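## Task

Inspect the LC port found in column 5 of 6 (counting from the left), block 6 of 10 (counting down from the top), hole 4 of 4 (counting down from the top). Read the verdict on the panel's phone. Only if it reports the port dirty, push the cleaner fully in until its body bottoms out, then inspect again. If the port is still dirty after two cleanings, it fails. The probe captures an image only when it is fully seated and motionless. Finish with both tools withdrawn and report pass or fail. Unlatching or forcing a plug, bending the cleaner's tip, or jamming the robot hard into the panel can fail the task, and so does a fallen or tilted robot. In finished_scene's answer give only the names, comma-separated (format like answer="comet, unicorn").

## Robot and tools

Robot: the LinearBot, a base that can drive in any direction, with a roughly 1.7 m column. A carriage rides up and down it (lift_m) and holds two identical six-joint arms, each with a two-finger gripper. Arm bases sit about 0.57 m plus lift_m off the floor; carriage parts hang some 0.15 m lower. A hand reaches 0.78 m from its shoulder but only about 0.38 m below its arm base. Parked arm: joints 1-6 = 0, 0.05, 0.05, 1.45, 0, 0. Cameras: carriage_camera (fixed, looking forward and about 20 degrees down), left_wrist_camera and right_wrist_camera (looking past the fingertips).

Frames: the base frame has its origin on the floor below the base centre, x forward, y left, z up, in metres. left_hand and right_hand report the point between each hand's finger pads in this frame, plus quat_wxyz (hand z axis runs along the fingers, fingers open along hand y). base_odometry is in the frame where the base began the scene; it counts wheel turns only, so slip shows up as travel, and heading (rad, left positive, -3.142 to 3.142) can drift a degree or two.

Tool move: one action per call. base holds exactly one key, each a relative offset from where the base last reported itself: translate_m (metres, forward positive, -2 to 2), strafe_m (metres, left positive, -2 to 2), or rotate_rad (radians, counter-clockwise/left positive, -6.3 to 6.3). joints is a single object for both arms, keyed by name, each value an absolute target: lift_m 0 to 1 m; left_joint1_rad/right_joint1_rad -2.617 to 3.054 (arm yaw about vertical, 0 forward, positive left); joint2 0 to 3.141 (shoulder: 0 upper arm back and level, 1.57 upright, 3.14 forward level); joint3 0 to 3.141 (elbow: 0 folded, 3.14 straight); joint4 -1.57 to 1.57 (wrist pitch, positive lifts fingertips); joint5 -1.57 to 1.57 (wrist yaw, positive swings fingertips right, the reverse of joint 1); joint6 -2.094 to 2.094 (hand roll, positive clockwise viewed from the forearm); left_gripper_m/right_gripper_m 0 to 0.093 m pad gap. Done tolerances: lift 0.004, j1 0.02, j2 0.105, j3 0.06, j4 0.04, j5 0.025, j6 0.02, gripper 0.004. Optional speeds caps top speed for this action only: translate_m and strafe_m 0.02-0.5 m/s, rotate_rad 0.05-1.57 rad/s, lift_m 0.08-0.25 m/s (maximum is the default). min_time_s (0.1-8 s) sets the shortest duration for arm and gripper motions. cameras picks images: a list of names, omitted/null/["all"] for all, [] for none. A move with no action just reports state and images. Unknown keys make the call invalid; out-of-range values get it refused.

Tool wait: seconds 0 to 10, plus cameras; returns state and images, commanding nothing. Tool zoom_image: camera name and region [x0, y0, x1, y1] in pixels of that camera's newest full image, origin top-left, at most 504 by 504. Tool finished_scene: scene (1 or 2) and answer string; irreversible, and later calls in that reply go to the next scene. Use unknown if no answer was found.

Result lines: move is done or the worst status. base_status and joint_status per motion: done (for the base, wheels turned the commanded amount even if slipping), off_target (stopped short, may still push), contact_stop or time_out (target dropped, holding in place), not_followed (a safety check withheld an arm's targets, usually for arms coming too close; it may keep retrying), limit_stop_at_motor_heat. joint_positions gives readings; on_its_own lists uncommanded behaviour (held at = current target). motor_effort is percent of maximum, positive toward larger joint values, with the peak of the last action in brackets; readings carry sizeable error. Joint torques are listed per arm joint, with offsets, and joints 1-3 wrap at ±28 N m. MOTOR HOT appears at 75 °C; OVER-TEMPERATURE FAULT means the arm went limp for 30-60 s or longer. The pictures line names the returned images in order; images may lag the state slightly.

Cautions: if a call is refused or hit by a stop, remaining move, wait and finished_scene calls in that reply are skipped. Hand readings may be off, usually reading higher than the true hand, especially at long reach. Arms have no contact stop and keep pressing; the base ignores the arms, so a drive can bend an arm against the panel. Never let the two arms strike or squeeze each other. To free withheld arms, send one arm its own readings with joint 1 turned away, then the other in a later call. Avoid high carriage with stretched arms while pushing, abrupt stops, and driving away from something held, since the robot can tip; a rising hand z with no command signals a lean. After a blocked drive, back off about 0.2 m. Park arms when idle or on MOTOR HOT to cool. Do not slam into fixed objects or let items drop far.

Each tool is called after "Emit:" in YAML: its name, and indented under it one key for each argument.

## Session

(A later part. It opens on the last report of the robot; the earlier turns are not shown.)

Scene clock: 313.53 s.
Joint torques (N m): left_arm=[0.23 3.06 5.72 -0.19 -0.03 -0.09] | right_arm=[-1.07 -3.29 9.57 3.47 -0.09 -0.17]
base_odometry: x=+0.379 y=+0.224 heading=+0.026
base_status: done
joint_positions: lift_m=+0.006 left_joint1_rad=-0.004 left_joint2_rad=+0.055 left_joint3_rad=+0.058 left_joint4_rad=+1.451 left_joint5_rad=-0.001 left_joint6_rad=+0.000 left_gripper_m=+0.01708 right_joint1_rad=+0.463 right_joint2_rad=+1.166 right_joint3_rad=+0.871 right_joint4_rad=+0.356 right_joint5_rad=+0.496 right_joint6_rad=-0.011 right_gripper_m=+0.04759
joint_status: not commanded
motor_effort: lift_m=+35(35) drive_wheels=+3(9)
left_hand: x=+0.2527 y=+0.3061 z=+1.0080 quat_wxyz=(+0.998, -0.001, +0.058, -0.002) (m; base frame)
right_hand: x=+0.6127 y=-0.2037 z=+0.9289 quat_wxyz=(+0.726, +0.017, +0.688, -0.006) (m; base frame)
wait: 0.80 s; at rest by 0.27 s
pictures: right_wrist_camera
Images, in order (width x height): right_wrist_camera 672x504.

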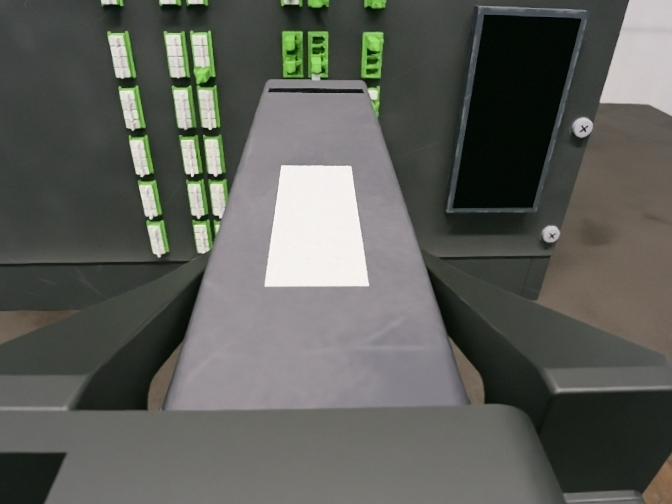

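Emit:
move:
  base: {"translate_m": -0.005}
  speeds: {"translate_m": 0.02}
  cameras: []

Emit:
move:
  joints: {"lift_m": 0.0045}
  cameras: []

Emit:
wait:
  seconds: 0.8
  cameras: ["right_wrist_camera"]

Emit:
zoom_image:
  camera: "right_wrist_camera"
  region: [295, 45, 330, 80]

Scene clock: 324.43 s.
Joint torques (N m): left_arm=[0.23 3.19 5.71 -0.17 -0.03 -0.08] | right_arm=[-0.29 -4.92 9.61 3.24 -0.04 -0.19]
move: done
base_odometry: x=+0.374 y=+0.224 heading=+0.026
base_status: done
joint_positions: lift_m=+0.006 left_joint1_rad=-0.004 left_joint2_rad=+0.055 left_joint3_rad=+0.058 left_joint4_rad=+1.451 left_joint5_rad=-0.001 left_joint6_rad=+0.000 left_gripper_m=+0.01708 right_joint1_rad=+0.456 right_joint2_rad=+1.184 right_joint3_rad=+0.871 right_joint4_rad=+0.377 right_joint5_rad=+0.486 right_joint6_rad=-0.011 right_gripper_m=+0.04759
joint_status: not commanded
motor_effort: lift_m=+35(35) drive_wheels=-2(9)
left_hand: x=+0.2528 y=+0.3061 z=+1.0080 quat_wxyz=(+0.998, -0.001, +0.058, -0.002) (m; base frame)
right_hand: x=+0.6170 y=-0.2028 z=+0.9271 quat_wxyz=(+0.727, +0.017, +0.687, -0.004) (m; base frame)
pictures: none
No camera images: "cameras" was empty.

Scene clock: 324.73 s.
Joint torques (N m): left_arm=[0.23 3.21 5.71 -0.18 -0.03 -0.08] | right_arm=[-0.32 -4.96 9.58 3.2 0.01 -0.16]
move: done
base_odometry: x=+0.374 y=+0.224 heading=+0.026
base_status: not commanded
joint_positions: lift_m=+0.005 left_joint1_rad=-0.004 left_joint2_rad=+0.055 left_joint3_rad=+0.058 left_joint4_rad=+1.450 left_joint5_rad=-0.001 left_joint6_rad=+0.000 left_gripper_m=+0.01708 right_joint1_rad=+0.456 right_joint2_rad=+1.184 right_joint3_rad=+0.871 right_joint4_rad=+0.380 right_joint5_rad=+0.486 right_joint6_rad=-0.012 right_gripper_m=+0.04759
joint_status: all done
motor_effort: lift_m=+35(36) drive_wheels=-3(4)
left_hand: x=+0.2529 y=+0.3061 z=+1.0070 quat_wxyz=(+0.998, -0.001, +0.059, -0.002) (m; base frame)
right_hand: x=+0.6169 y=-0.2029 z=+0.9267 quat_wxyz=(+0.728, +0.017, +0.686, -0.004) (m; base frame)
pictures: none
No camera images: "cameras" was empty.

Scene clock: 325.53 s.
Joint torques (N m): left_arm=[0.23 3.04 5.72 -0.18 -0.03 -0.08] | right_arm=[-0.34 -4.86 9.57 3.2 -0.01 -0.16]
base_odometry: x=+0.374 y=+0.224 heading=+0.026
base_status: not commanded
joint_positions: lift_m=+0.005 left_joint1_rad=-0.004 left_joint2_rad=+0.055 left_joint3_rad=+0.058 left_joint4_rad=+1.450 left_joint5_rad=-0.001 left_joint6_rad=+0.000 left_gripper_m=+0.01708 right_joint1_rad=+0.456 right_joint2_rad=+1.184 right_joint3_rad=+0.871 right_joint4_rad=+0.380 right_joint5_rad=+0.486 right_joint6_rad=-0.012 right_gripper_m=+0.04759
joint_status: all done
motor_effort: lift_m=+35(36) drive_wheels=-3(4)
left_hand: x=+0.2529 y=+0.3061 z=+1.0070 quat_wxyz=(+0.998, -0.001, +0.059, -0.002) (m; base frame)
right_hand: x=+0.6169 y=-0.2029 z=+0.9267 quat_wxyz=(+0.728, +0.017, +0.686, -0.004) (m; base frame)
wait: 0.80 s; at rest by 0.27 s
pictures: right_wrist_camera
Images, in order (width x height): right_wrist_camera 672x504.

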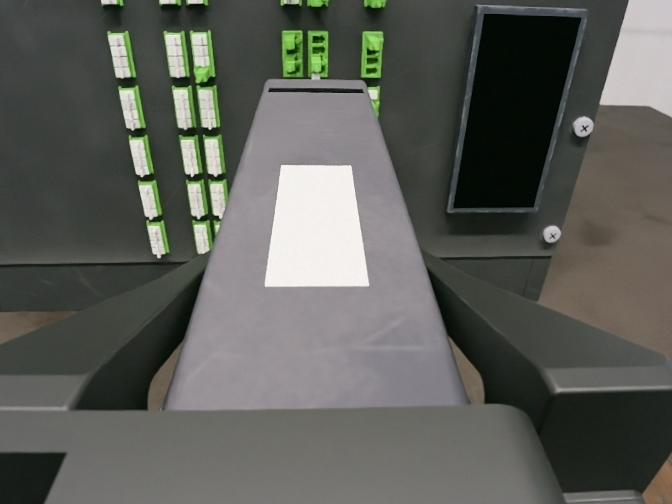

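Scaled by 14.400.

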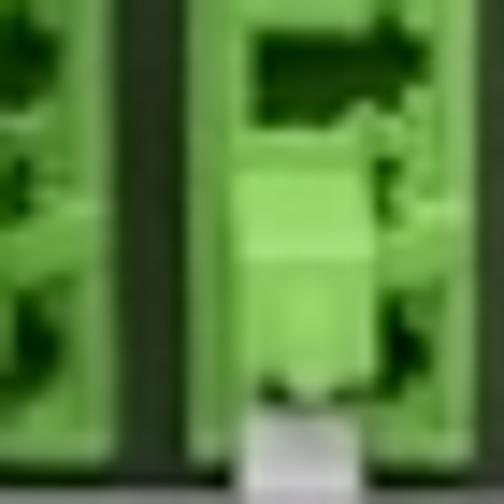

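Emit:
move:
  joints: {"lift_m": 0.0065}
  cameras: []

Emit:
move:
  joints: {"lift_m": 0.0075}
  cameras: []

Scene clock: 330.67 s.
Joint torques (N m): left_arm=[0.24 3 5.72 -0.18 -0.04 -0.09] | right_arm=[-0.34 -4.94 9.63 3.25 -0.04 -0.17]
move: done
base_odometry: x=+0.374 y=+0.224 heading=+0.026
base_status: not commanded
joint_positions: lift_m=+0.006 left_joint1_rad=-0.004 left_joint2_rad=+0.055 left_joint3_rad=+0.058 left_joint4_rad=+1.450 left_joint5_rad=-0.001 left_joint6_rad=+0.000 left_gripper_m=+0.01708 right_joint1_rad=+0.456 right_joint2_rad=+1.184 right_joint3_rad=+0.871 right_joint4_rad=+0.376 right_joint5_rad=+0.486 right_joint6_rad=-0.012 right_gripper_m=+0.04759
joint_status: all done
motor_effort: lift_m=+36(40) drive_wheels=-3(5)
left_hand: x=+0.2529 y=+0.3061 z=+1.0089 quat_wxyz=(+0.998, -0.001, +0.059, -0.002) (m; base frame)
right_hand: x=+0.6170 y=-0.2028 z=+0.9278 quat_wxyz=(+0.727, +0.016, +0.687, -0.005) (m; base frame)
pictures: none
No camera images: "cameras" was empty.

Scene clock: 330.97 s.
Joint torques (N m): left_arm=[0.23 2.97 5.78 -0.18 -0.03 -0.09] | right_arm=[-0.36 -4.88 9.58 3.26 -0.02 -0.17]
move: done
base_odometry: x=+0.374 y=+0.224 heading=+0.026
base_status: not commanded
joint_positions: lift_m=+0.007 left_joint1_rad=-0.004 left_joint2_rad=+0.055 left_joint3_rad=+0.058 left_joint4_rad=+1.450 left_joint5_rad=-0.001 left_joint6_rad=+0.000 left_gripper_m=+0.01708 right_joint1_rad=+0.456 right_joint2_rad=+1.184 right_joint3_rad=+0.871 right_joint4_rad=+0.374 right_joint5_rad=+0.486 right_joint6_rad=-0.013 right_gripper_m=+0.04759
joint_status: all done
motor_effort: lift_m=+36(41) drive_wheels=-3(3)
left_hand: x=+0.2529 y=+0.3061 z=+1.0099 quat_wxyz=(+0.998, -0.001, +0.059, -0.002) (m; base frame)
right_hand: x=+0.6170 y=-0.2028 z=+0.9283 quat_wxyz=(+0.726, +0.016, +0.688, -0.005) (m; base frame)
pictures: none
No camera images: "cameras" was empty.

Emit:
move:
  joints: {"lift_m": 0.0085}
  cameras: []

Emit:
move:
  base: {"translate_m": 0.004}
  speeds: {"translate_m": 0.02}
  cameras: ["right_wrist_camera"]

Emit:
zoom_image:
  camera: "right_wrist_camera"
  region: [295, 45, 330, 80]

Scene clock: 335.10 s.
Joint torques (N m): left_arm=[0.24 3.02 5.71 -0.17 -0.03 -0.08] | right_arm=[-0.29 -4.85 9.57 3.32 -0.03 -0.16]
move: done
base_odometry: x=+0.374 y=+0.224 heading=+0.026
base_status: not commanded
joint_positions: lift_m=+0.008 left_joint1_rad=-0.004 left_joint2_rad=+0.055 left_joint3_rad=+0.058 left_joint4_rad=+1.450 left_joint5_rad=-0.001 left_joint6_rad=+0.000 left_gripper_m=+0.01708 right_joint1_rad=+0.456 right_joint2_rad=+1.184 right_joint3_rad=+0.871 right_joint4_rad=+0.372 right_joint5_rad=+0.486 right_joint6_rad=-0.013 right_gripper_m=+0.04759
joint_status: all done
motor_effort: lift_m=+36(41) drive_wheels=-5(5)
left_hand: x=+0.2529 y=+0.3061 z=+1.0109 quat_wxyz=(+0.998, -0.001, +0.059, -0.002) (m; base frame)
right_hand: x=+0.6170 y=-0.2028 z=+0.9288 quat_wxyz=(+0.725, +0.015, +0.688, -0.006) (m; base frame)
pictures: none
No camera images: "cameras" was empty.

Scene clock: 335.67 s.
Joint torques (N m): left_arm=[0.23 3.03 5.72 -0.17 -0.03 -0.09] | right_arm=[-0.83 -3.77 9.63 3.47 -0.12 -0.12]
move: done
base_odometry: x=+0.378 y=+0.224 heading=+0.026
base_status: done
joint_positions: lift_m=+0.008 left_joint1_rad=-0.004 left_joint2_rad=+0.055 left_joint3_rad=+0.058 left_joint4_rad=+1.450 left_joint5_rad=-0.001 left_joint6_rad=+0.000 left_gripper_m=+0.01708 right_joint1_rad=+0.461 right_joint2_rad=+1.171 right_joint3_rad=+0.871 right_joint4_rad=+0.356 right_joint5_rad=+0.494 right_joint6_rad=-0.013 right_gripper_m=+0.04759
joint_status: not commanded
motor_effort: lift_m=+36(36) drive_wheels=+2(9)
left_hand: x=+0.2529 y=+0.3061 z=+1.0109 quat_wxyz=(+0.998, -0.001, +0.059, -0.002) (m; base frame)
right_hand: x=+0.6140 y=-0.2036 z=+0.9298 quat_wxyz=(+0.724, +0.016, +0.690, -0.007) (m; base frame)
pictures: right_wrist_camera
Images, in order (width x height): right_wrist_camera 672x504.

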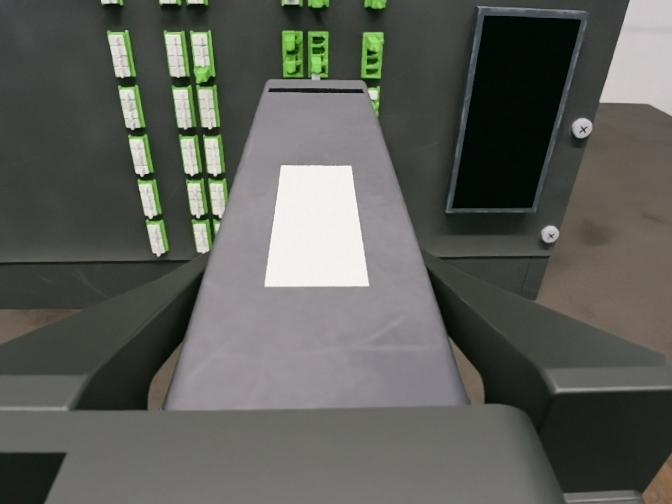

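Scaled by 14.400.

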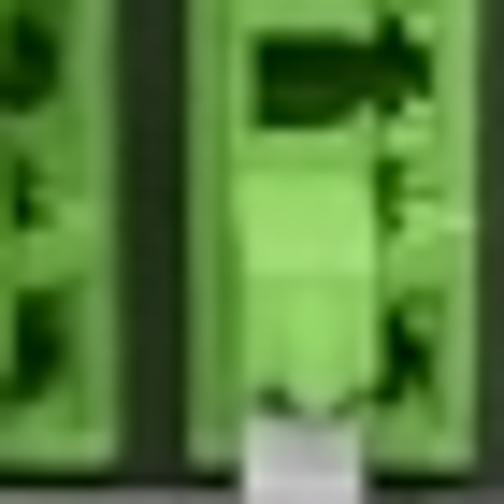

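Emit:
move:
  base: {"translate_m": -0.016}
  speeds: {"translate_m": 0.03}
  cameras: []

Emit:
wait:
  seconds: 0.8
  cameras: ["right_wrist_camera"]

Emit:
zoom_image:
  camera: "right_wrist_camera"
  region: [295, 45, 330, 80]

Emit:
zoom_image:
  camera: "right_wrist_camera"
  region: [240, 70, 400, 190]

Scene clock: 345.90 s.
Joint torques (N m): left_arm=[0.25 3.15 5.72 -0.18 -0.03 -0.08] | right_arm=[-0.32 -4.88 9.5 3.3 -0.02 -0.16]
move: done
base_odometry: x=+0.362 y=+0.223 heading=+0.026
base_status: done
joint_positions: lift_m=+0.008 left_joint1_rad=-0.004 left_joint2_rad=+0.055 left_joint3_rad=+0.058 left_joint4_rad=+1.450 left_joint5_rad=-0.001 left_joint6_rad=+0.000 left_gripper_m=+0.01708 right_joint1_rad=+0.457 right_joint2_rad=+1.184 right_joint3_rad=+0.871 right_joint4_rad=+0.370 right_joint5_rad=+0.486 right_joint6_rad=-0.013 right_gripper_m=+0.04759
joint_status: not commanded
motor_effort: lift_m=+36(36) drive_wheels=-3(13)
left_hand: x=+0.2529 y=+0.3061 z=+1.0109 quat_wxyz=(+0.998, -0.001, +0.059, -0.002) (m; base frame)
right_hand: x=+0.6171 y=-0.2027 z=+0.9284 quat_wxyz=(+0.725, +0.015, +0.689, -0.006) (m; base frame)
pictures: none
No camera images: "cameras" was empty.

Scene clock: 346.70 s.
Joint torques (N m): left_arm=[0.24 3.07 5.79 -0.18 -0.03 -0.08] | right_arm=[-0.34 -4.86 9.63 3.31 -0.02 -0.14]
base_odometry: x=+0.362 y=+0.223 heading=+0.026
base_status: done
joint_positions: lift_m=+0.008 left_joint1_rad=-0.004 left_joint2_rad=+0.055 left_joint3_rad=+0.058 left_joint4_rad=+1.450 left_joint5_rad=-0.001 left_joint6_rad=+0.000 left_gripper_m=+0.01708 right_joint1_rad=+0.457 right_joint2_rad=+1.184 right_joint3_rad=+0.871 right_joint4_rad=+0.370 right_joint5_rad=+0.486 right_joint6_rad=-0.013 right_gripper_m=+0.04759
joint_status: not commanded
motor_effort: lift_m=+36(36) drive_wheels=+1(13)
left_hand: x=+0.2529 y=+0.3061 z=+1.0109 quat_wxyz=(+0.998, -0.001, +0.059, -0.002) (m; base frame)
right_hand: x=+0.6171 y=-0.2027 z=+0.9284 quat_wxyz=(+0.725, +0.015, +0.689, -0.006) (m; base frame)
wait: 0.80 s; at rest by 0.27 s
pictures: right_wrist_camera
Images, in order (width x height): right_wrist_camera 672x504.

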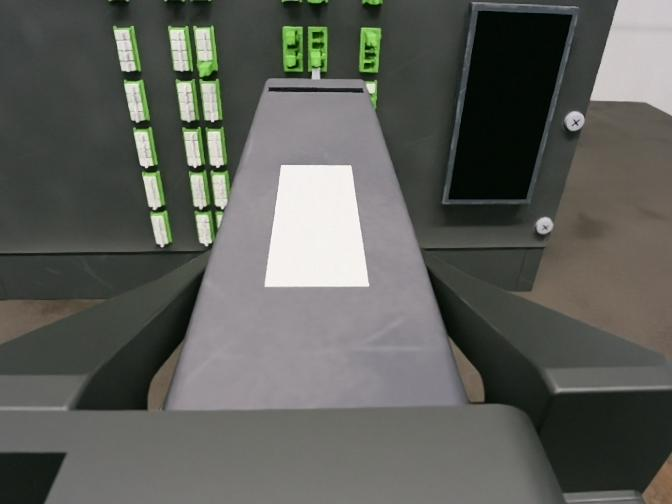

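Scaled by 14.400.

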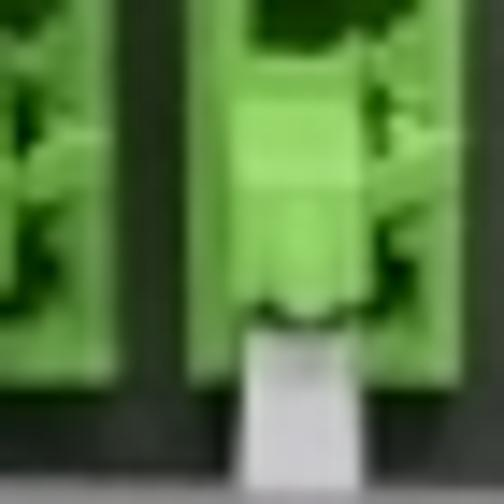

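Scaled by 3.150.

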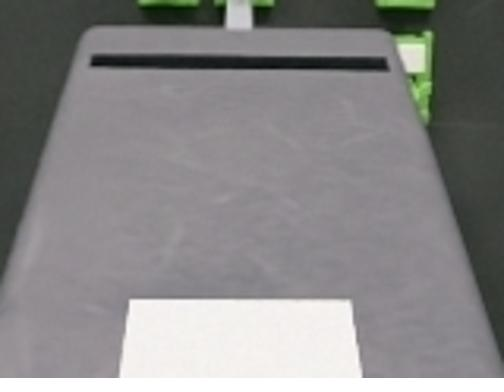

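Emit:
move:
  base: {"translate_m": 0.01}
  speeds: {"translate_m": 0.02}
  cameras: []

Emit:
wait:
  seconds: 0.5
  cameras: ["right_wrist_camera"]

Emit:
zoom_image:
  camera: "right_wrist_camera"
  region: [295, 45, 330, 80]

Emit:
move:
  base: {"translate_m": 0.004}
  speeds: {"translate_m": 0.02}
  cameras: []

Scene clock: 353.23 s.
Joint torques (N m): left_arm=[0.21 3.11 5.52 -0.19 -0.03 -0.08] | right_arm=[-1.4 -2.97 9.58 3.6 -0.14 -0.15]
move: done
base_odometry: x=+0.372 y=+0.223 heading=+0.026
base_status: done
joint_positions: lift_m=+0.008 left_joint1_rad=-0.004 left_joint2_rad=+0.055 left_joint3_rad=+0.058 left_joint4_rad=+1.450 left_joint5_rad=-0.001 left_joint6_rad=+0.000 left_gripper_m=+0.01708 right_joint1_rad=+0.466 right_joint2_rad=+1.162 right_joint3_rad=+0.871 right_joint4_rad=+0.347 right_joint5_rad=+0.496 right_joint6_rad=-0.013 right_gripper_m=+0.04759
joint_status: not commanded
motor_effort: lift_m=+36(36) drive_wheels=+2(10)
left_hand: x=+0.2529 y=+0.3061 z=+1.0109 quat_wxyz=(+0.998, -0.001, +0.059, -0.002) (m; base frame)
right_hand: x=+0.6115 y=-0.2030 z=+0.9314 quat_wxyz=(+0.724, +0.015, +0.689, -0.006) (m; base frame)
pictures: none
No camera images: "cameras" was empty.

Scene clock: 353.73 s.
Joint torques (N m): left_arm=[0.24 3.07 5.71 -0.18 -0.03 -0.08] | right_arm=[-1.37 -2.88 9.51 3.57 -0.14 -0.16]
base_odometry: x=+0.372 y=+0.223 heading=+0.026
base_status: done
joint_positions: lift_m=+0.008 left_joint1_rad=-0.004 left_joint2_rad=+0.055 left_joint3_rad=+0.058 left_joint4_rad=+1.450 left_joint5_rad=-0.001 left_joint6_rad=+0.000 left_gripper_m=+0.01708 right_joint1_rad=+0.466 right_joint2_rad=+1.162 right_joint3_rad=+0.871 right_joint4_rad=+0.347 right_joint5_rad=+0.496 right_joint6_rad=-0.013 right_gripper_m=+0.04759
joint_status: not commanded
motor_effort: lift_m=+36(36) drive_wheels=+1(10)
left_hand: x=+0.2529 y=+0.3061 z=+1.0109 quat_wxyz=(+0.998, -0.001, +0.059, -0.002) (m; base frame)
right_hand: x=+0.6115 y=-0.2030 z=+0.9314 quat_wxyz=(+0.724, +0.015, +0.689, -0.006) (m; base frame)
wait: 0.50 s; at rest by 0.27 s
pictures: right_wrist_camera
Images, in order (width x height): right_wrist_camera 672x504.

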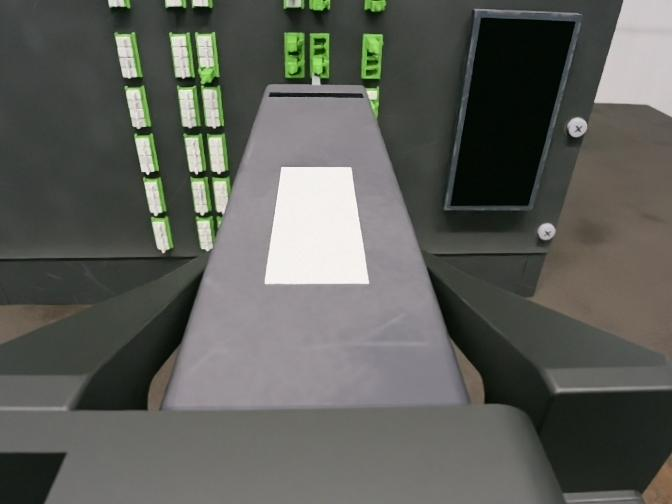

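Scaled by 14.400.

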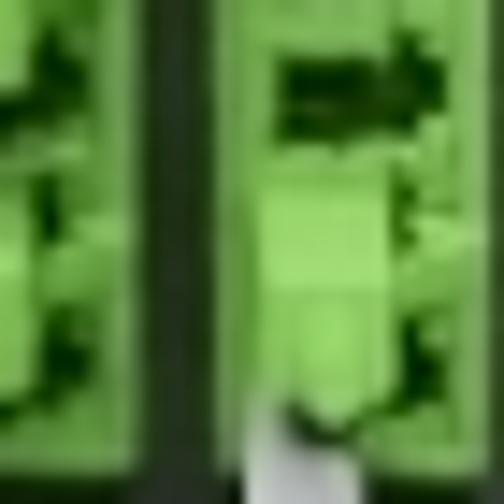

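Scene clock: 354.30 s.
Joint torques (N m): left_arm=[0.23 3.06 5.7 -0.18 -0.03 -0.08] | right_arm=[-1.74 -1.63 9.5 3.54 -0.17 -0.14]
move: done
base_odometry: x=+0.376 y=+0.224 heading=+0.025
base_status: done
joint_positions: lift_m=+0.008 left_joint1_rad=-0.004 left_joint2_rad=+0.055 left_joint3_rad=+0.058 left_joint4_rad=+1.450 left_joint5_rad=-0.001 left_joint6_rad=+0.000 left_gripper_m=+0.01708 right_joint1_rad=+0.470 right_joint2_rad=+1.148 right_joint3_rad=+0.871 right_joint4_rad=+0.351 right_joint5_rad=+0.498 right_joint6_rad=-0.013 right_gripper_m=+0.04759
joint_status: not commanded
motor_effort: lift_m=+36(36) drive_wheels=+4(14)
left_hand: x=+0.2529 y=+0.3061 z=+1.0109 quat_wxyz=(+0.998, -0.001, +0.059, -0.002) (m; base frame)
right_hand: x=+0.6080 y=-0.2034 z=+0.9374 quat_wxyz=(+0.730, +0.018, +0.684, -0.002) (m; base frame)
pictures: none
No camera images: "cameras" was empty.

Emit:
move:
  base: {"translate_m": -0.05}
  speeds: {"translate_m": 0.04}
  joints: {"right_joint1_rad": 0.455, "right_joint2_rad": 1.174, "right_joint3_rad": 0.87, "right_joint4_rad": 0.428, "right_joint5_rad": 0.488, "right_joint6_rad": -0.018}
  cameras: []

Emit:
wait:
  seconds: 0.8
  cameras: ["right_wrist_camera"]

Emit:
zoom_image:
  camera: "right_wrist_camera"
  region: [280, 40, 340, 100]

Emit:
zoom_image:
  camera: "right_wrist_camera"
  region: [240, 90, 400, 210]

Emit:
zoom_image:
  camera: "right_wrist_camera"
  region: [160, 330, 260, 410]

Emit:
zoom_image:
  camera: "right_wrist_camera"
  region: [380, 330, 480, 410]

Scene clock: 361.70 s.
Joint torques (N m): left_arm=[0.24 3.04 5.65 -0.15 -0.03 -0.09] | right_arm=[-0.8 -4.16 9.42 3.33 -0.17 -0.18]
move: off_target
base_odometry: x=+0.326 y=+0.222 heading=+0.025
base_status: done
joint_positions: lift_m=+0.008 left_joint1_rad=-0.004 left_joint2_rad=+0.055 left_joint3_rad=+0.058 left_joint4_rad=+1.450 left_joint5_rad=-0.001 left_joint6_rad=+0.000 left_gripper_m=+0.01708 right_joint1_rad=+0.462 right_joint2_rad=+1.175 right_joint3_rad=+0.871 right_joint4_rad=+0.369 right_joint5_rad=+0.498 right_joint6_rad=-0.013 right_gripper_m=+0.04759
joint_status: right_joint4_rad off_target (ended at +0.369, target +0.428); the others done
motor_effort: lift_m=+36(36) drive_wheels=+2(11)
left_hand: x=+0.2530 y=+0.3061 z=+1.0109 quat_wxyz=(+0.998, -0.001, +0.059, -0.002) (m; base frame)
right_hand: x=+0.6146 y=-0.2038 z=+0.9314 quat_wxyz=(+0.727, +0.019, +0.687, -0.007) (m; base frame)
pictures: none
No camera images: "cameras" was empty.

Scene clock: 362.50 s.
Joint torques (N m): left_arm=[0.21 3.04 5.68 -0.17 -0.03 -0.08] | right_arm=[-0.88 -4.11 9.61 3.32 -0.17 -0.16]
base_odometry: x=+0.326 y=+0.222 heading=+0.025
base_status: done
joint_positions: lift_m=+0.008 left_joint1_rad=-0.004 left_joint2_rad=+0.055 left_joint3_rad=+0.058 left_joint4_rad=+1.450 left_joint5_rad=-0.001 left_joint6_rad=+0.000 left_gripper_m=+0.01708 right_joint1_rad=+0.462 right_joint2_rad=+1.175 right_joint3_rad=+0.871 right_joint4_rad=+0.369 right_joint5_rad=+0.498 right_joint6_rad=-0.013 right_gripper_m=+0.04759
joint_status: right_joint4_rad off_target (ended at +0.369, target +0.428); the others done
motor_effort: lift_m=+36(36) drive_wheels=+2(11)
left_hand: x=+0.2530 y=+0.3061 z=+1.0109 quat_wxyz=(+0.998, -0.001, +0.059, -0.002) (m; base frame)
right_hand: x=+0.6146 y=-0.2038 z=+0.9314 quat_wxyz=(+0.727, +0.019, +0.687, -0.007) (m; base frame)
wait: 0.80 s; at rest by 0.27 s
pictures: right_wrist_camera
Images, in order (width x height): right_wrist_camera 672x504.

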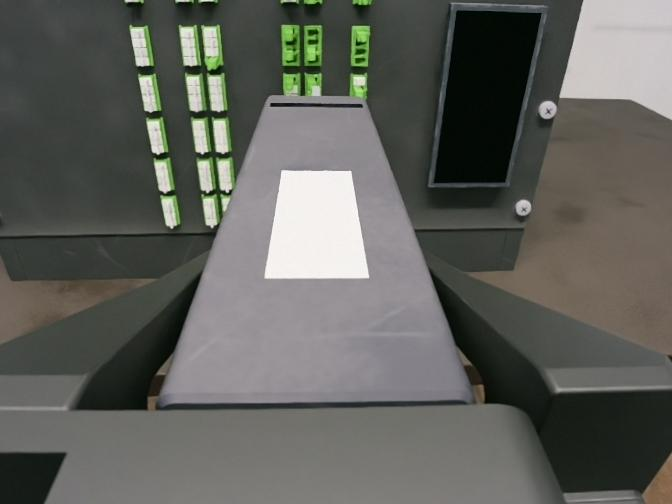

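Scaled by 8.400.

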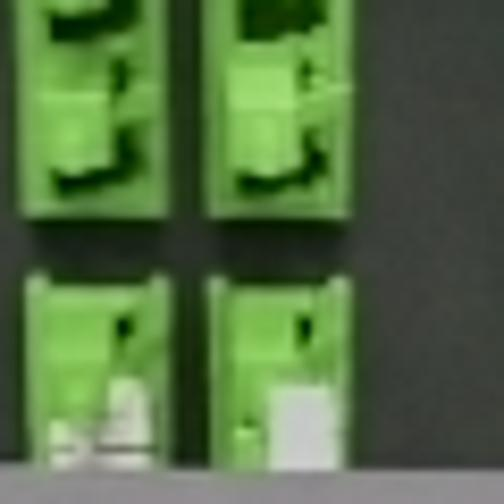

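Scaled by 3.150.

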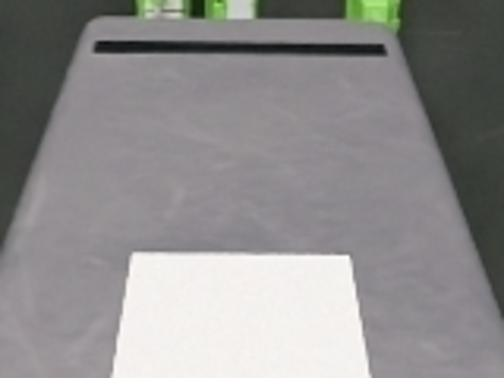

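Scaled by 5.040.

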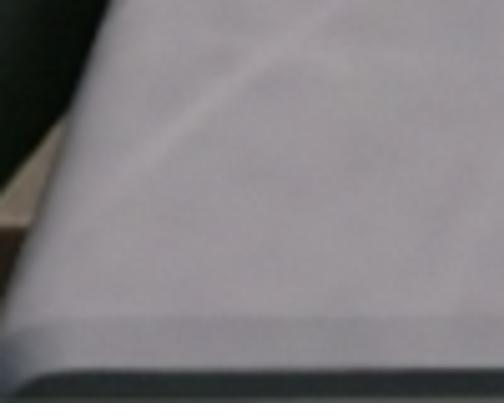

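Scaled by 5.040.

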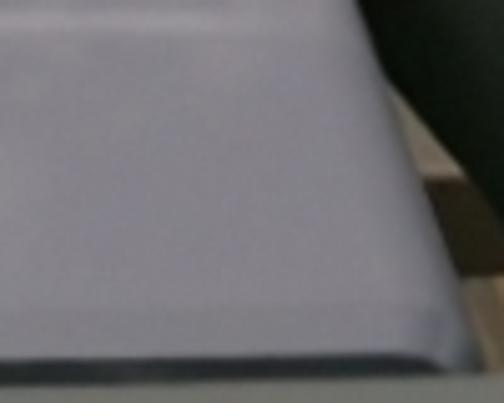

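Emit:
zoom_image:
  camera: "right_wrist_camera"
  region: [0, 215, 100, 255]

Emit:
zoom_image:
  camera: "right_wrist_camera"
  region: [430, 215, 530, 255]

Emit:
zoom_image:
  camera: "right_wrist_camera"
  region: [120, 15, 240, 105]

Emit:
zoom_image:
  camera: "right_wrist_camera"
  region: [270, 15, 390, 105]

Scaled by 5.040.

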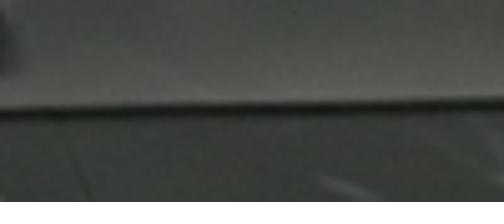

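Scaled by 5.040.

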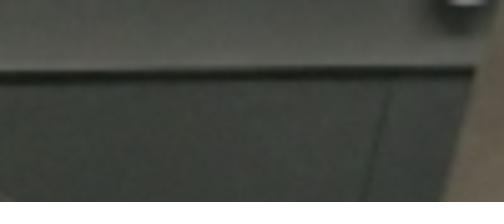

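Scaled by 4.200.

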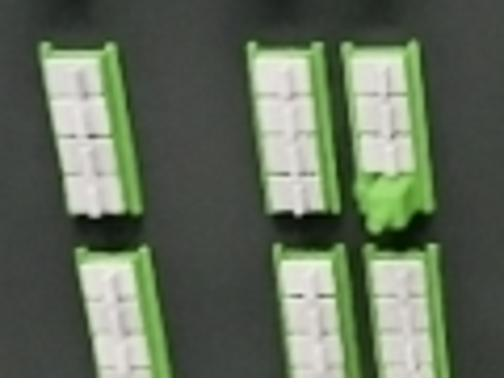

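Scaled by 4.200.

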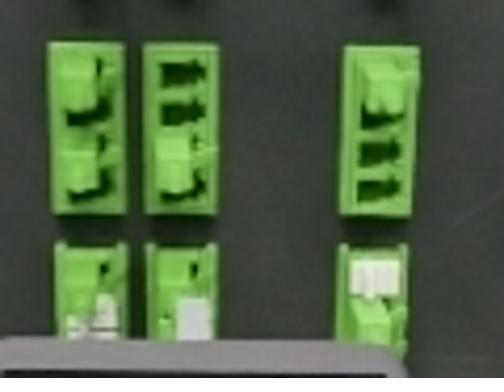

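Emit:
wait:
  seconds: 0.1
  cameras: ["carriage_camera"]

Emit:
zoom_image:
  camera: "carriage_camera"
  region: [290, 10, 410, 110]

Emit:
zoom_image:
  camera: "carriage_camera"
  region: [400, 10, 520, 110]

Emit:
zoom_image:
  camera: "carriage_camera"
  region: [290, 190, 410, 290]

Emit:
zoom_image:
  camera: "carriage_camera"
  region: [400, 190, 520, 290]

Scene clock: 404.40 s.
Joint torques (N m): left_arm=[0.24 3.06 5.71 -0.18 -0.02 -0.08] | right_arm=[-0.85 -4.16 9.52 3.33 -0.15 -0.15]
base_odometry: x=+0.326 y=+0.222 heading=+0.025
base_status: done
joint_positions: lift_m=+0.008 left_joint1_rad=-0.004 left_joint2_rad=+0.055 left_joint3_rad=+0.058 left_joint4_rad=+1.450 left_joint5_rad=-0.001 left_joint6_rad=+0.000 left_gripper_m=+0.01708 right_joint1_rad=+0.462 right_joint2_rad=+1.175 right_joint3_rad=+0.871 right_joint4_rad=+0.369 right_joint5_rad=+0.498 right_joint6_rad=-0.013 right_gripper_m=+0.04759
joint_status: right_joint4_rad off_target (ended at +0.369, target +0.428); the others done
motor_effort: lift_m=+36(36) drive_wheels=+3(11)
left_hand: x=+0.2530 y=+0.3061 z=+1.0109 quat_wxyz=(+0.998, -0.001, +0.059, -0.002) (m; base frame)
right_hand: x=+0.6146 y=-0.2038 z=+0.9314 quat_wxyz=(+0.727, +0.019, +0.687, -0.007) (m; base frame)
wait: 0.10 s; at rest from the start
pictures: carriage_camera
Images, in order (width x height): carriage_camera 672x504.

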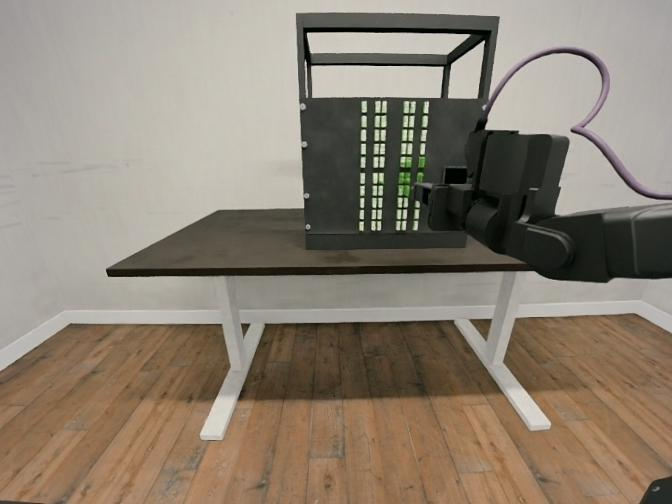

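Scaled by 4.200.

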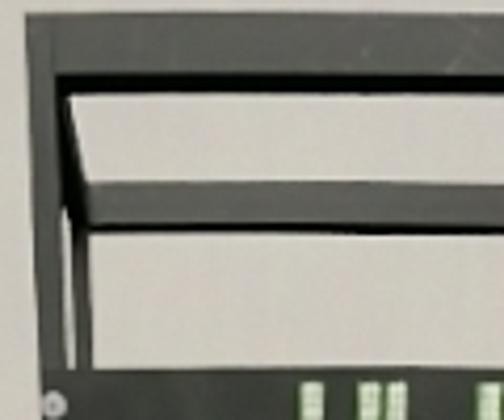

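Scaled by 4.200.

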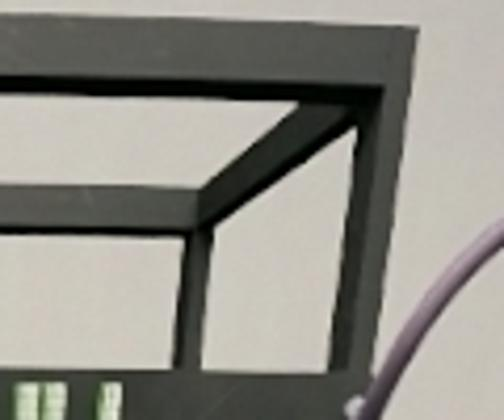

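Scaled by 4.200.

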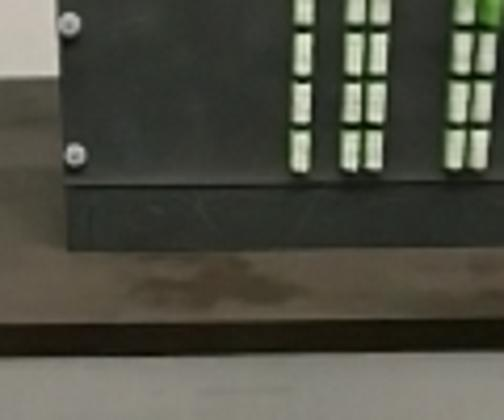

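Scaled by 4.200.

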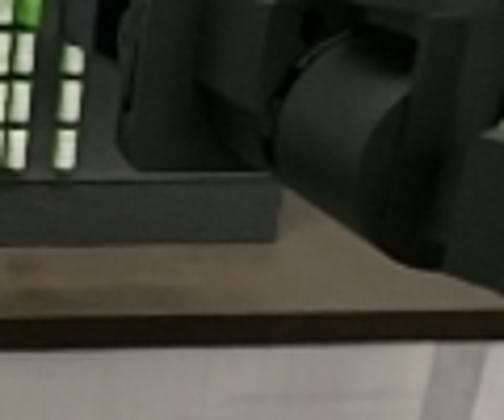

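Emit:
move:
  base: {"rotate_rad": 0.01}
  speeds: {"rotate_rad": 0.05}
  joints: {"right_joint1_rad": 0.455, "right_joint2_rad": 1.174, "right_joint3_rad": 0.862, "right_joint4_rad": 0.478, "right_joint5_rad": 0.476, "right_joint6_rad": -0.018, "right_gripper_m": 0.038}
  cameras: []

Emit:
wait:
  seconds: 0.8
  cameras: ["right_wrist_camera"]

Emit:
zoom_image:
  camera: "right_wrist_camera"
  region: [280, 40, 340, 100]

Scene clock: 428.10 s.
Joint torques (N m): left_arm=[0.23 3.04 5.71 -0.18 -0.03 -0.08] | right_arm=[-0.8 -4.19 8.7 3.44 -0.2 -0.16]
move: off_target
base_odometry: x=+0.326 y=+0.222 heading=+0.034
base_status: done
joint_positions: lift_m=+0.008 left_joint1_rad=-0.004 left_joint2_rad=+0.055 left_joint3_rad=+0.058 left_joint4_rad=+1.450 left_joint5_rad=-0.001 left_joint6_rad=+0.000 left_gripper_m=+0.01708 right_joint1_rad=+0.461 right_joint2_rad=+1.175 right_joint3_rad=+0.871 right_joint4_rad=+0.408 right_joint5_rad=+0.490 right_joint6_rad=-0.013 right_gripper_m=+0.04759
joint_status: right_joint4_rad off_target (ended at +0.408, target +0.478); right_gripper_m off_target (ended at +0.04759, target +0.03800); the others done
motor_effort: lift_m=+36(36) drive_wheels=+5(8)
left_hand: x=+0.2530 y=+0.3061 z=+1.0109 quat_wxyz=(+0.998, -0.001, +0.059, -0.002) (m; base frame)
right_hand: x=+0.6141 y=-0.2029 z=+0.9401 quat_wxyz=(+0.739, +0.023, +0.674, +0.002) (m; base frame)
pictures: none
No camera images: "cameras" was empty.

Scene clock: 428.90 s.
Joint torques (N m): left_arm=[0.23 3.02 5.7 -0.18 -0.03 -0.09] | right_arm=[-0.81 -4.16 8.76 3.42 -0.22 -0.16]
base_odometry: x=+0.326 y=+0.222 heading=+0.034
base_status: done
joint_positions: lift_m=+0.008 left_joint1_rad=-0.004 left_joint2_rad=+0.055 left_joint3_rad=+0.058 left_joint4_rad=+1.450 left_joint5_rad=-0.001 left_joint6_rad=+0.000 left_gripper_m=+0.01708 right_joint1_rad=+0.461 right_joint2_rad=+1.175 right_joint3_rad=+0.871 right_joint4_rad=+0.409 right_joint5_rad=+0.490 right_joint6_rad=-0.013 right_gripper_m=+0.04759
joint_status: right_joint4_rad off_target (ended at +0.408, target +0.478); right_gripper_m off_target (ended at +0.04759, target +0.03800); the others done
motor_effort: lift_m=+36(36) drive_wheels=+5(8)
left_hand: x=+0.2530 y=+0.3061 z=+1.0109 quat_wxyz=(+0.998, -0.001, +0.059, -0.002) (m; base frame)
right_hand: x=+0.6141 y=-0.2029 z=+0.9403 quat_wxyz=(+0.739, +0.023, +0.674, +0.002) (m; base frame)
wait: 0.80 s; at rest by 0.27 s
pictures: right_wrist_camera
Images, in order (width x height): right_wrist_camera 672x504.

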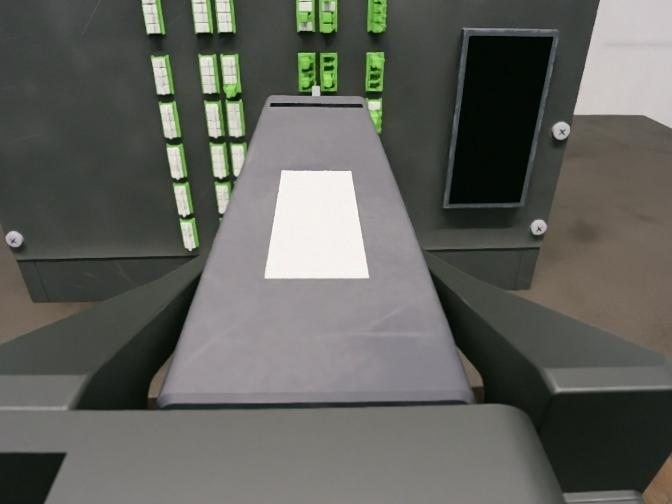

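Scaled by 8.400.

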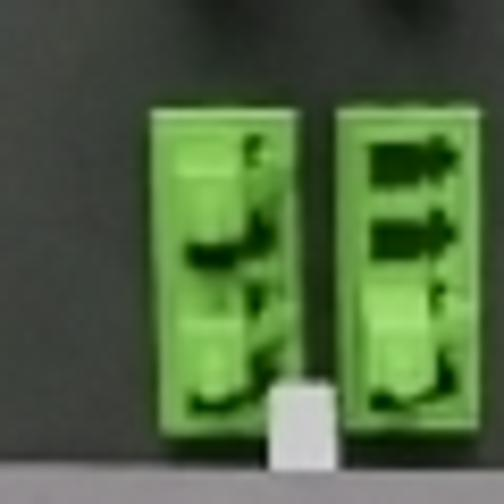

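Emit:
move:
  base: {"strafe_m": -0.008}
  speeds: {"strafe_m": 0.04}
  joints: {"right_joint1_rad": 0.455, "right_joint2_rad": 1.174, "right_joint3_rad": 0.832, "right_joint4_rad": 0.522, "right_joint5_rad": 0.476, "right_joint6_rad": -0.018, "lift_m": 0.006}
  cameras: []

Emit:
wait:
  seconds: 0.8
  cameras: ["right_wrist_camera"]

Emit:
zoom_image:
  camera: "right_wrist_camera"
  region: [280, 40, 340, 100]

Scene clock: 438.23 s.
Joint torques (N m): left_arm=[0.23 3.08 5.7 -0.17 -0.03 -0.09] | right_arm=[-0.59 -4.15 9.02 3.44 -0.18 -0.16]
move: off_target
base_odometry: x=+0.327 y=+0.214 heading=+0.035
base_status: done
joint_positions: lift_m=+0.006 left_joint1_rad=-0.003 left_joint2_rad=+0.055 left_joint3_rad=+0.058 left_joint4_rad=+1.450 left_joint5_rad=-0.001 left_joint6_rad=+0.000 left_gripper_m=+0.01708 right_joint1_rad=+0.459 right_joint2_rad=+1.175 right_joint3_rad=+0.838 right_joint4_rad=+0.452 right_joint5_rad=+0.487 right_joint6_rad=-0.013 right_gripper_m=+0.04759
joint_status: right_joint4_rad off_target (ended at +0.452, target +0.522); the others done
motor_effort: lift_m=+35(38) drive_wheels=+0(11)
left_hand: x=+0.2530 y=+0.3060 z=+1.0085 quat_wxyz=(+0.998, +0.000, +0.059, -0.002) (m; base frame)
right_hand: x=+0.6135 y=-0.2037 z=+0.9318 quat_wxyz=(+0.742, +0.024, +0.670, +0.004) (m; base frame)
pictures: none
No camera images: "cameras" was empty.

Scene clock: 439.03 s.
Joint torques (N m): left_arm=[0.23 3.03 5.7 -0.17 -0.03 -0.08] | right_arm=[-0.62 -4.19 9.09 3.42 -0.2 -0.17]
base_odometry: x=+0.327 y=+0.214 heading=+0.035
base_status: done
joint_positions: lift_m=+0.006 left_joint1_rad=-0.003 left_joint2_rad=+0.055 left_joint3_rad=+0.058 left_joint4_rad=+1.450 left_joint5_rad=-0.001 left_joint6_rad=+0.000 left_gripper_m=+0.01708 right_joint1_rad=+0.459 right_joint2_rad=+1.175 right_joint3_rad=+0.838 right_joint4_rad=+0.452 right_joint5_rad=+0.487 right_joint6_rad=-0.013 right_gripper_m=+0.04759
joint_status: right_joint4_rad off_target (ended at +0.452, target +0.522); the others done
motor_effort: lift_m=+35(38) drive_wheels=+1(11)
left_hand: x=+0.2530 y=+0.3060 z=+1.0085 quat_wxyz=(+0.998, +0.000, +0.059, -0.002) (m; base frame)
right_hand: x=+0.6134 y=-0.2037 z=+0.9320 quat_wxyz=(+0.742, +0.024, +0.670, +0.004) (m; base frame)
wait: 0.80 s; at rest by 0.27 s
pictures: right_wrist_camera
Images, in order (width x height): right_wrist_camera 672x504.

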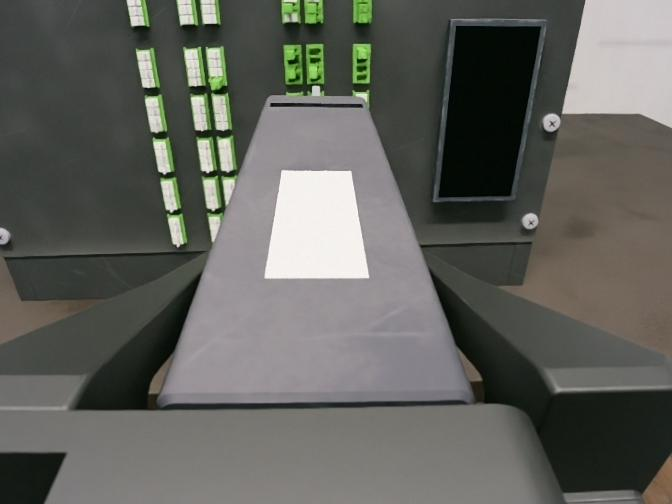

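Scaled by 8.400.

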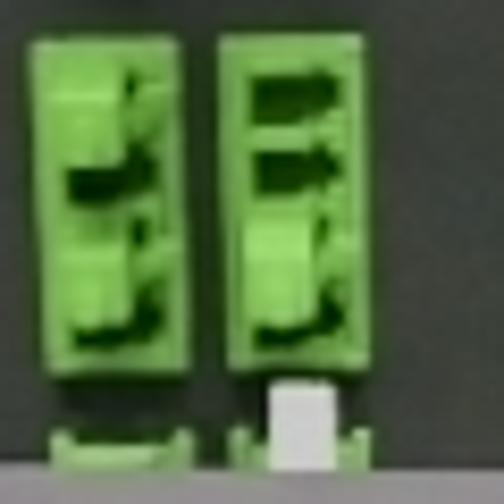

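Emit:
move:
  base: {"strafe_m": 0.0012}
  speeds: {"strafe_m": 0.02}
  joints: {"lift_m": 0.0025, "right_joint4_rad": 0.519}
  cameras: []

Emit:
move:
  base: {"translate_m": 0.02}
  speeds: {"translate_m": 0.03}
  cameras: []

Emit:
wait:
  seconds: 0.8
  cameras: ["right_wrist_camera"]

Emit:
zoom_image:
  camera: "right_wrist_camera"
  region: [280, 40, 340, 100]

Scene clock: 444.70 s.
Joint torques (N m): left_arm=[0.2 3.02 5.7 -0.17 -0.03 -0.08] | right_arm=[-0.47 -4.42 8.88 3.28 -0.16 -0.17]
move: off_target
base_odometry: x=+0.327 y=+0.215 heading=+0.035
base_status: done
joint_positions: lift_m=+0.002 left_joint1_rad=-0.003 left_joint2_rad=+0.055 left_joint3_rad=+0.058 left_joint4_rad=+1.450 left_joint5_rad=-0.001 left_joint6_rad=+0.000 left_gripper_m=+0.01708 right_joint1_rad=+0.458 right_joint2_rad=+1.179 right_joint3_rad=+0.837 right_joint4_rad=+0.459 right_joint5_rad=+0.484 right_joint6_rad=-0.013 right_gripper_m=+0.04759
joint_status: right_joint4_rad off_target (ended at +0.459, target +0.519); the others done
motor_effort: lift_m=+36(38) drive_wheels=-2(6)
left_hand: x=+0.2530 y=+0.3060 z=+1.0049 quat_wxyz=(+0.998, +0.000, +0.059, -0.002) (m; base frame)
right_hand: x=+0.6143 y=-0.2033 z=+0.9282 quat_wxyz=(+0.743, +0.023, +0.669, +0.005) (m; base frame)
pictures: none
No camera images: "cameras" was empty.

Scene clock: 445.87 s.
Joint torques (N m): left_arm=[0.17 3.1 5.71 -0.17 -0.03 -0.09] | right_arm=[-0.43 -4.53 9.17 3.27 -0.15 -0.15]
move: done
base_odometry: x=+0.347 y=+0.216 heading=+0.035
base_status: done
joint_positions: lift_m=+0.002 left_joint1_rad=-0.003 left_joint2_rad=+0.055 left_joint3_rad=+0.058 left_joint4_rad=+1.450 left_joint5_rad=-0.001 left_joint6_rad=+0.000 left_gripper_m=+0.01708 right_joint1_rad=+0.458 right_joint2_rad=+1.179 right_joint3_rad=+0.837 right_joint4_rad=+0.461 right_joint5_rad=+0.484 right_joint6_rad=-0.013 right_gripper_m=+0.04759
joint_status: not commanded
motor_effort: lift_m=+36(36) drive_wheels=+1(8)
left_hand: x=+0.2530 y=+0.3060 z=+1.0049 quat_wxyz=(+0.998, +0.000, +0.059, -0.002) (m; base frame)
right_hand: x=+0.6143 y=-0.2033 z=+0.9288 quat_wxyz=(+0.743, +0.024, +0.669, +0.005) (m; base frame)
pictures: none
No camera images: "cameras" was empty.

Scene clock: 446.67 s.
Joint torques (N m): left_arm=[0.21 3.04 5.7 -0.18 -0.03 -0.08] | right_arm=[-0.35 -4.45 9.06 3.28 -0.15 -0.15]
base_odometry: x=+0.347 y=+0.216 heading=+0.035
base_status: done
joint_positions: lift_m=+0.002 left_joint1_rad=-0.003 left_joint2_rad=+0.055 left_joint3_rad=+0.058 left_joint4_rad=+1.450 left_joint5_rad=-0.001 left_joint6_rad=+0.000 left_gripper_m=+0.01708 right_joint1_rad=+0.458 right_joint2_rad=+1.179 right_joint3_rad=+0.837 right_joint4_rad=+0.461 right_joint5_rad=+0.484 right_joint6_rad=-0.013 right_gripper_m=+0.04759
joint_status: not commanded
motor_effort: lift_m=+36(36) drive_wheels=+2(8)
left_hand: x=+0.2530 y=+0.3060 z=+1.0049 quat_wxyz=(+0.998, +0.000, +0.059, -0.002) (m; base frame)
right_hand: x=+0.6143 y=-0.2033 z=+0.9288 quat_wxyz=(+0.743, +0.024, +0.669, +0.005) (m; base frame)
wait: 0.80 s; at rest by 0.27 s
pictures: right_wrist_camera
Images, in order (width x height): right_wrist_camera 672x504.

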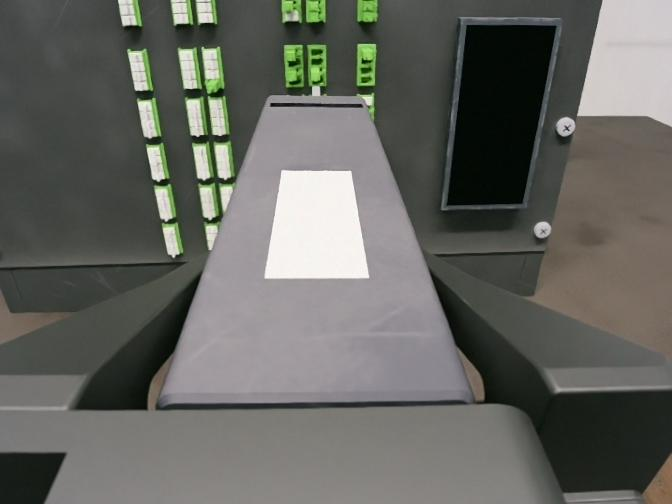

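Scaled by 8.400.

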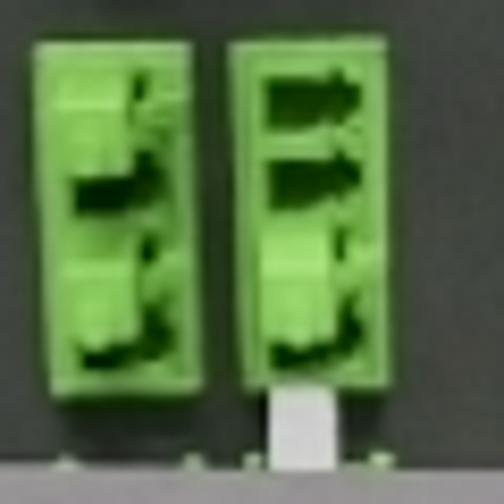

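Emit:
move:
  base: {"translate_m": 0.005}
  joints: {"right_joint4_rad": 0.513}
  speeds: {"translate_m": 0.02}
  cameras: ["right_wrist_camera"]

Emit:
wait:
  seconds: 0.8
  cameras: ["right_wrist_camera"]

Emit:
zoom_image:
  camera: "right_wrist_camera"
  region: [280, 40, 340, 100]

Scene clock: 460.77 s.
Joint torques (N m): left_arm=[0.18 3.12 5.71 -0.16 -0.03 -0.08] | right_arm=[-0.51 -4.44 9.07 3.23 -0.16 -0.17]
move: off_target
base_odometry: x=+0.352 y=+0.216 heading=+0.034
base_status: done
joint_positions: lift_m=+0.002 left_joint1_rad=-0.003 left_joint2_rad=+0.055 left_joint3_rad=+0.058 left_joint4_rad=+1.450 left_joint5_rad=-0.001 left_joint6_rad=+0.000 left_gripper_m=+0.01708 right_joint1_rad=+0.458 right_joint2_rad=+1.179 right_joint3_rad=+0.837 right_joint4_rad=+0.457 right_joint5_rad=+0.484 right_joint6_rad=-0.013 right_gripper_m=+0.04759
joint_status: right_joint4_rad off_target (ended at +0.456, target +0.513)
motor_effort: lift_m=+36(36) drive_wheels=-1(9)
left_hand: x=+0.2530 y=+0.3060 z=+1.0049 quat_wxyz=(+0.998, +0.000, +0.059, -0.002) (m; base frame)
right_hand: x=+0.6144 y=-0.2033 z=+0.9278 quat_wxyz=(+0.742, +0.023, +0.670, +0.004) (m; base frame)
pictures: right_wrist_camera
Images, in order (width x height): right_wrist_camera 672x504.

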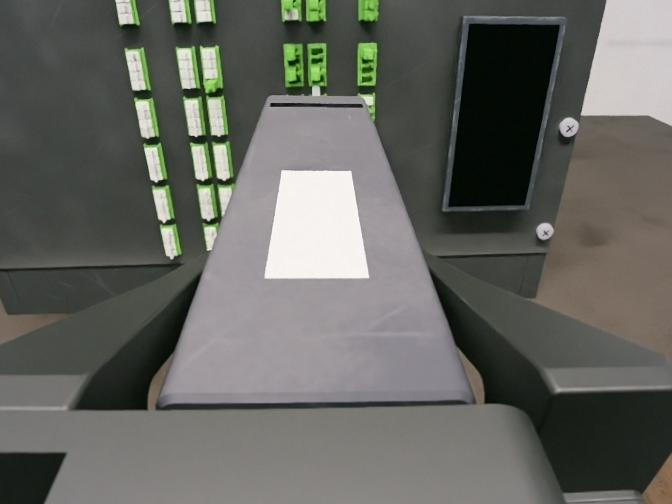

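Scene clock: 461.57 s.
Joint torques (N m): left_arm=[0.16 3.06 5.74 -0.17 -0.03 -0.09] | right_arm=[-0.42 -4.41 9.06 3.26 -0.14 -0.15]
base_odometry: x=+0.351 y=+0.216 heading=+0.034
base_status: done
joint_positions: lift_m=+0.002 left_joint1_rad=-0.003 left_joint2_rad=+0.055 left_joint3_rad=+0.058 left_joint4_rad=+1.450 left_joint5_rad=-0.001 left_joint6_rad=+0.000 left_gripper_m=+0.01708 right_joint1_rad=+0.458 right_joint2_rad=+1.179 right_joint3_rad=+0.837 right_joint4_rad=+0.456 right_joint5_rad=+0.484 right_joint6_rad=-0.013 right_gripper_m=+0.04759
joint_status: right_joint4_rad off_target (ended at +0.456, target +0.513)
motor_effort: lift_m=+36(36) drive_wheels=+2(9)
left_hand: x=+0.2530 y=+0.3060 z=+1.0049 quat_wxyz=(+0.998, +0.000, +0.059, -0.002) (m; base frame)
right_hand: x=+0.6144 y=-0.2033 z=+0.9277 quat_wxyz=(+0.742, +0.023, +0.670, +0.004) (m; base frame)
wait: 0.80 s; at rest by 0.27 s
pictures: right_wrist_camera
Images, in order (width x height): right_wrist_camera 672x504.

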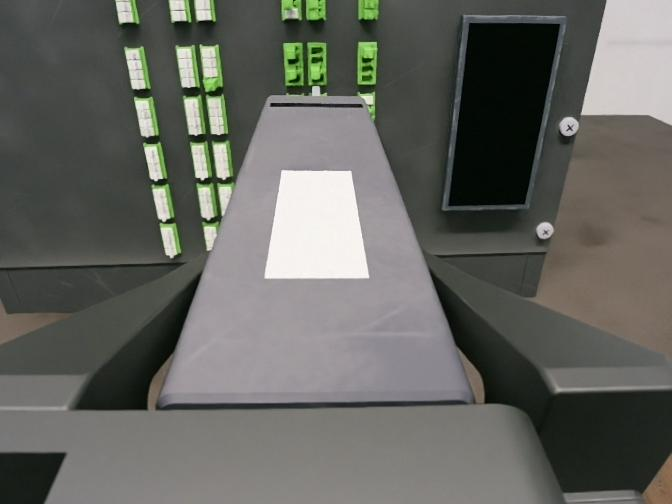

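Scaled by 8.400.

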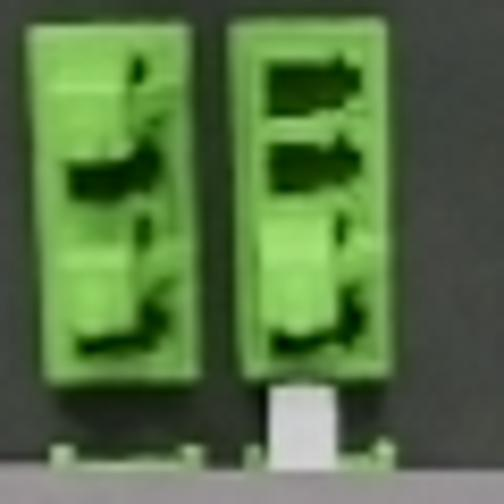

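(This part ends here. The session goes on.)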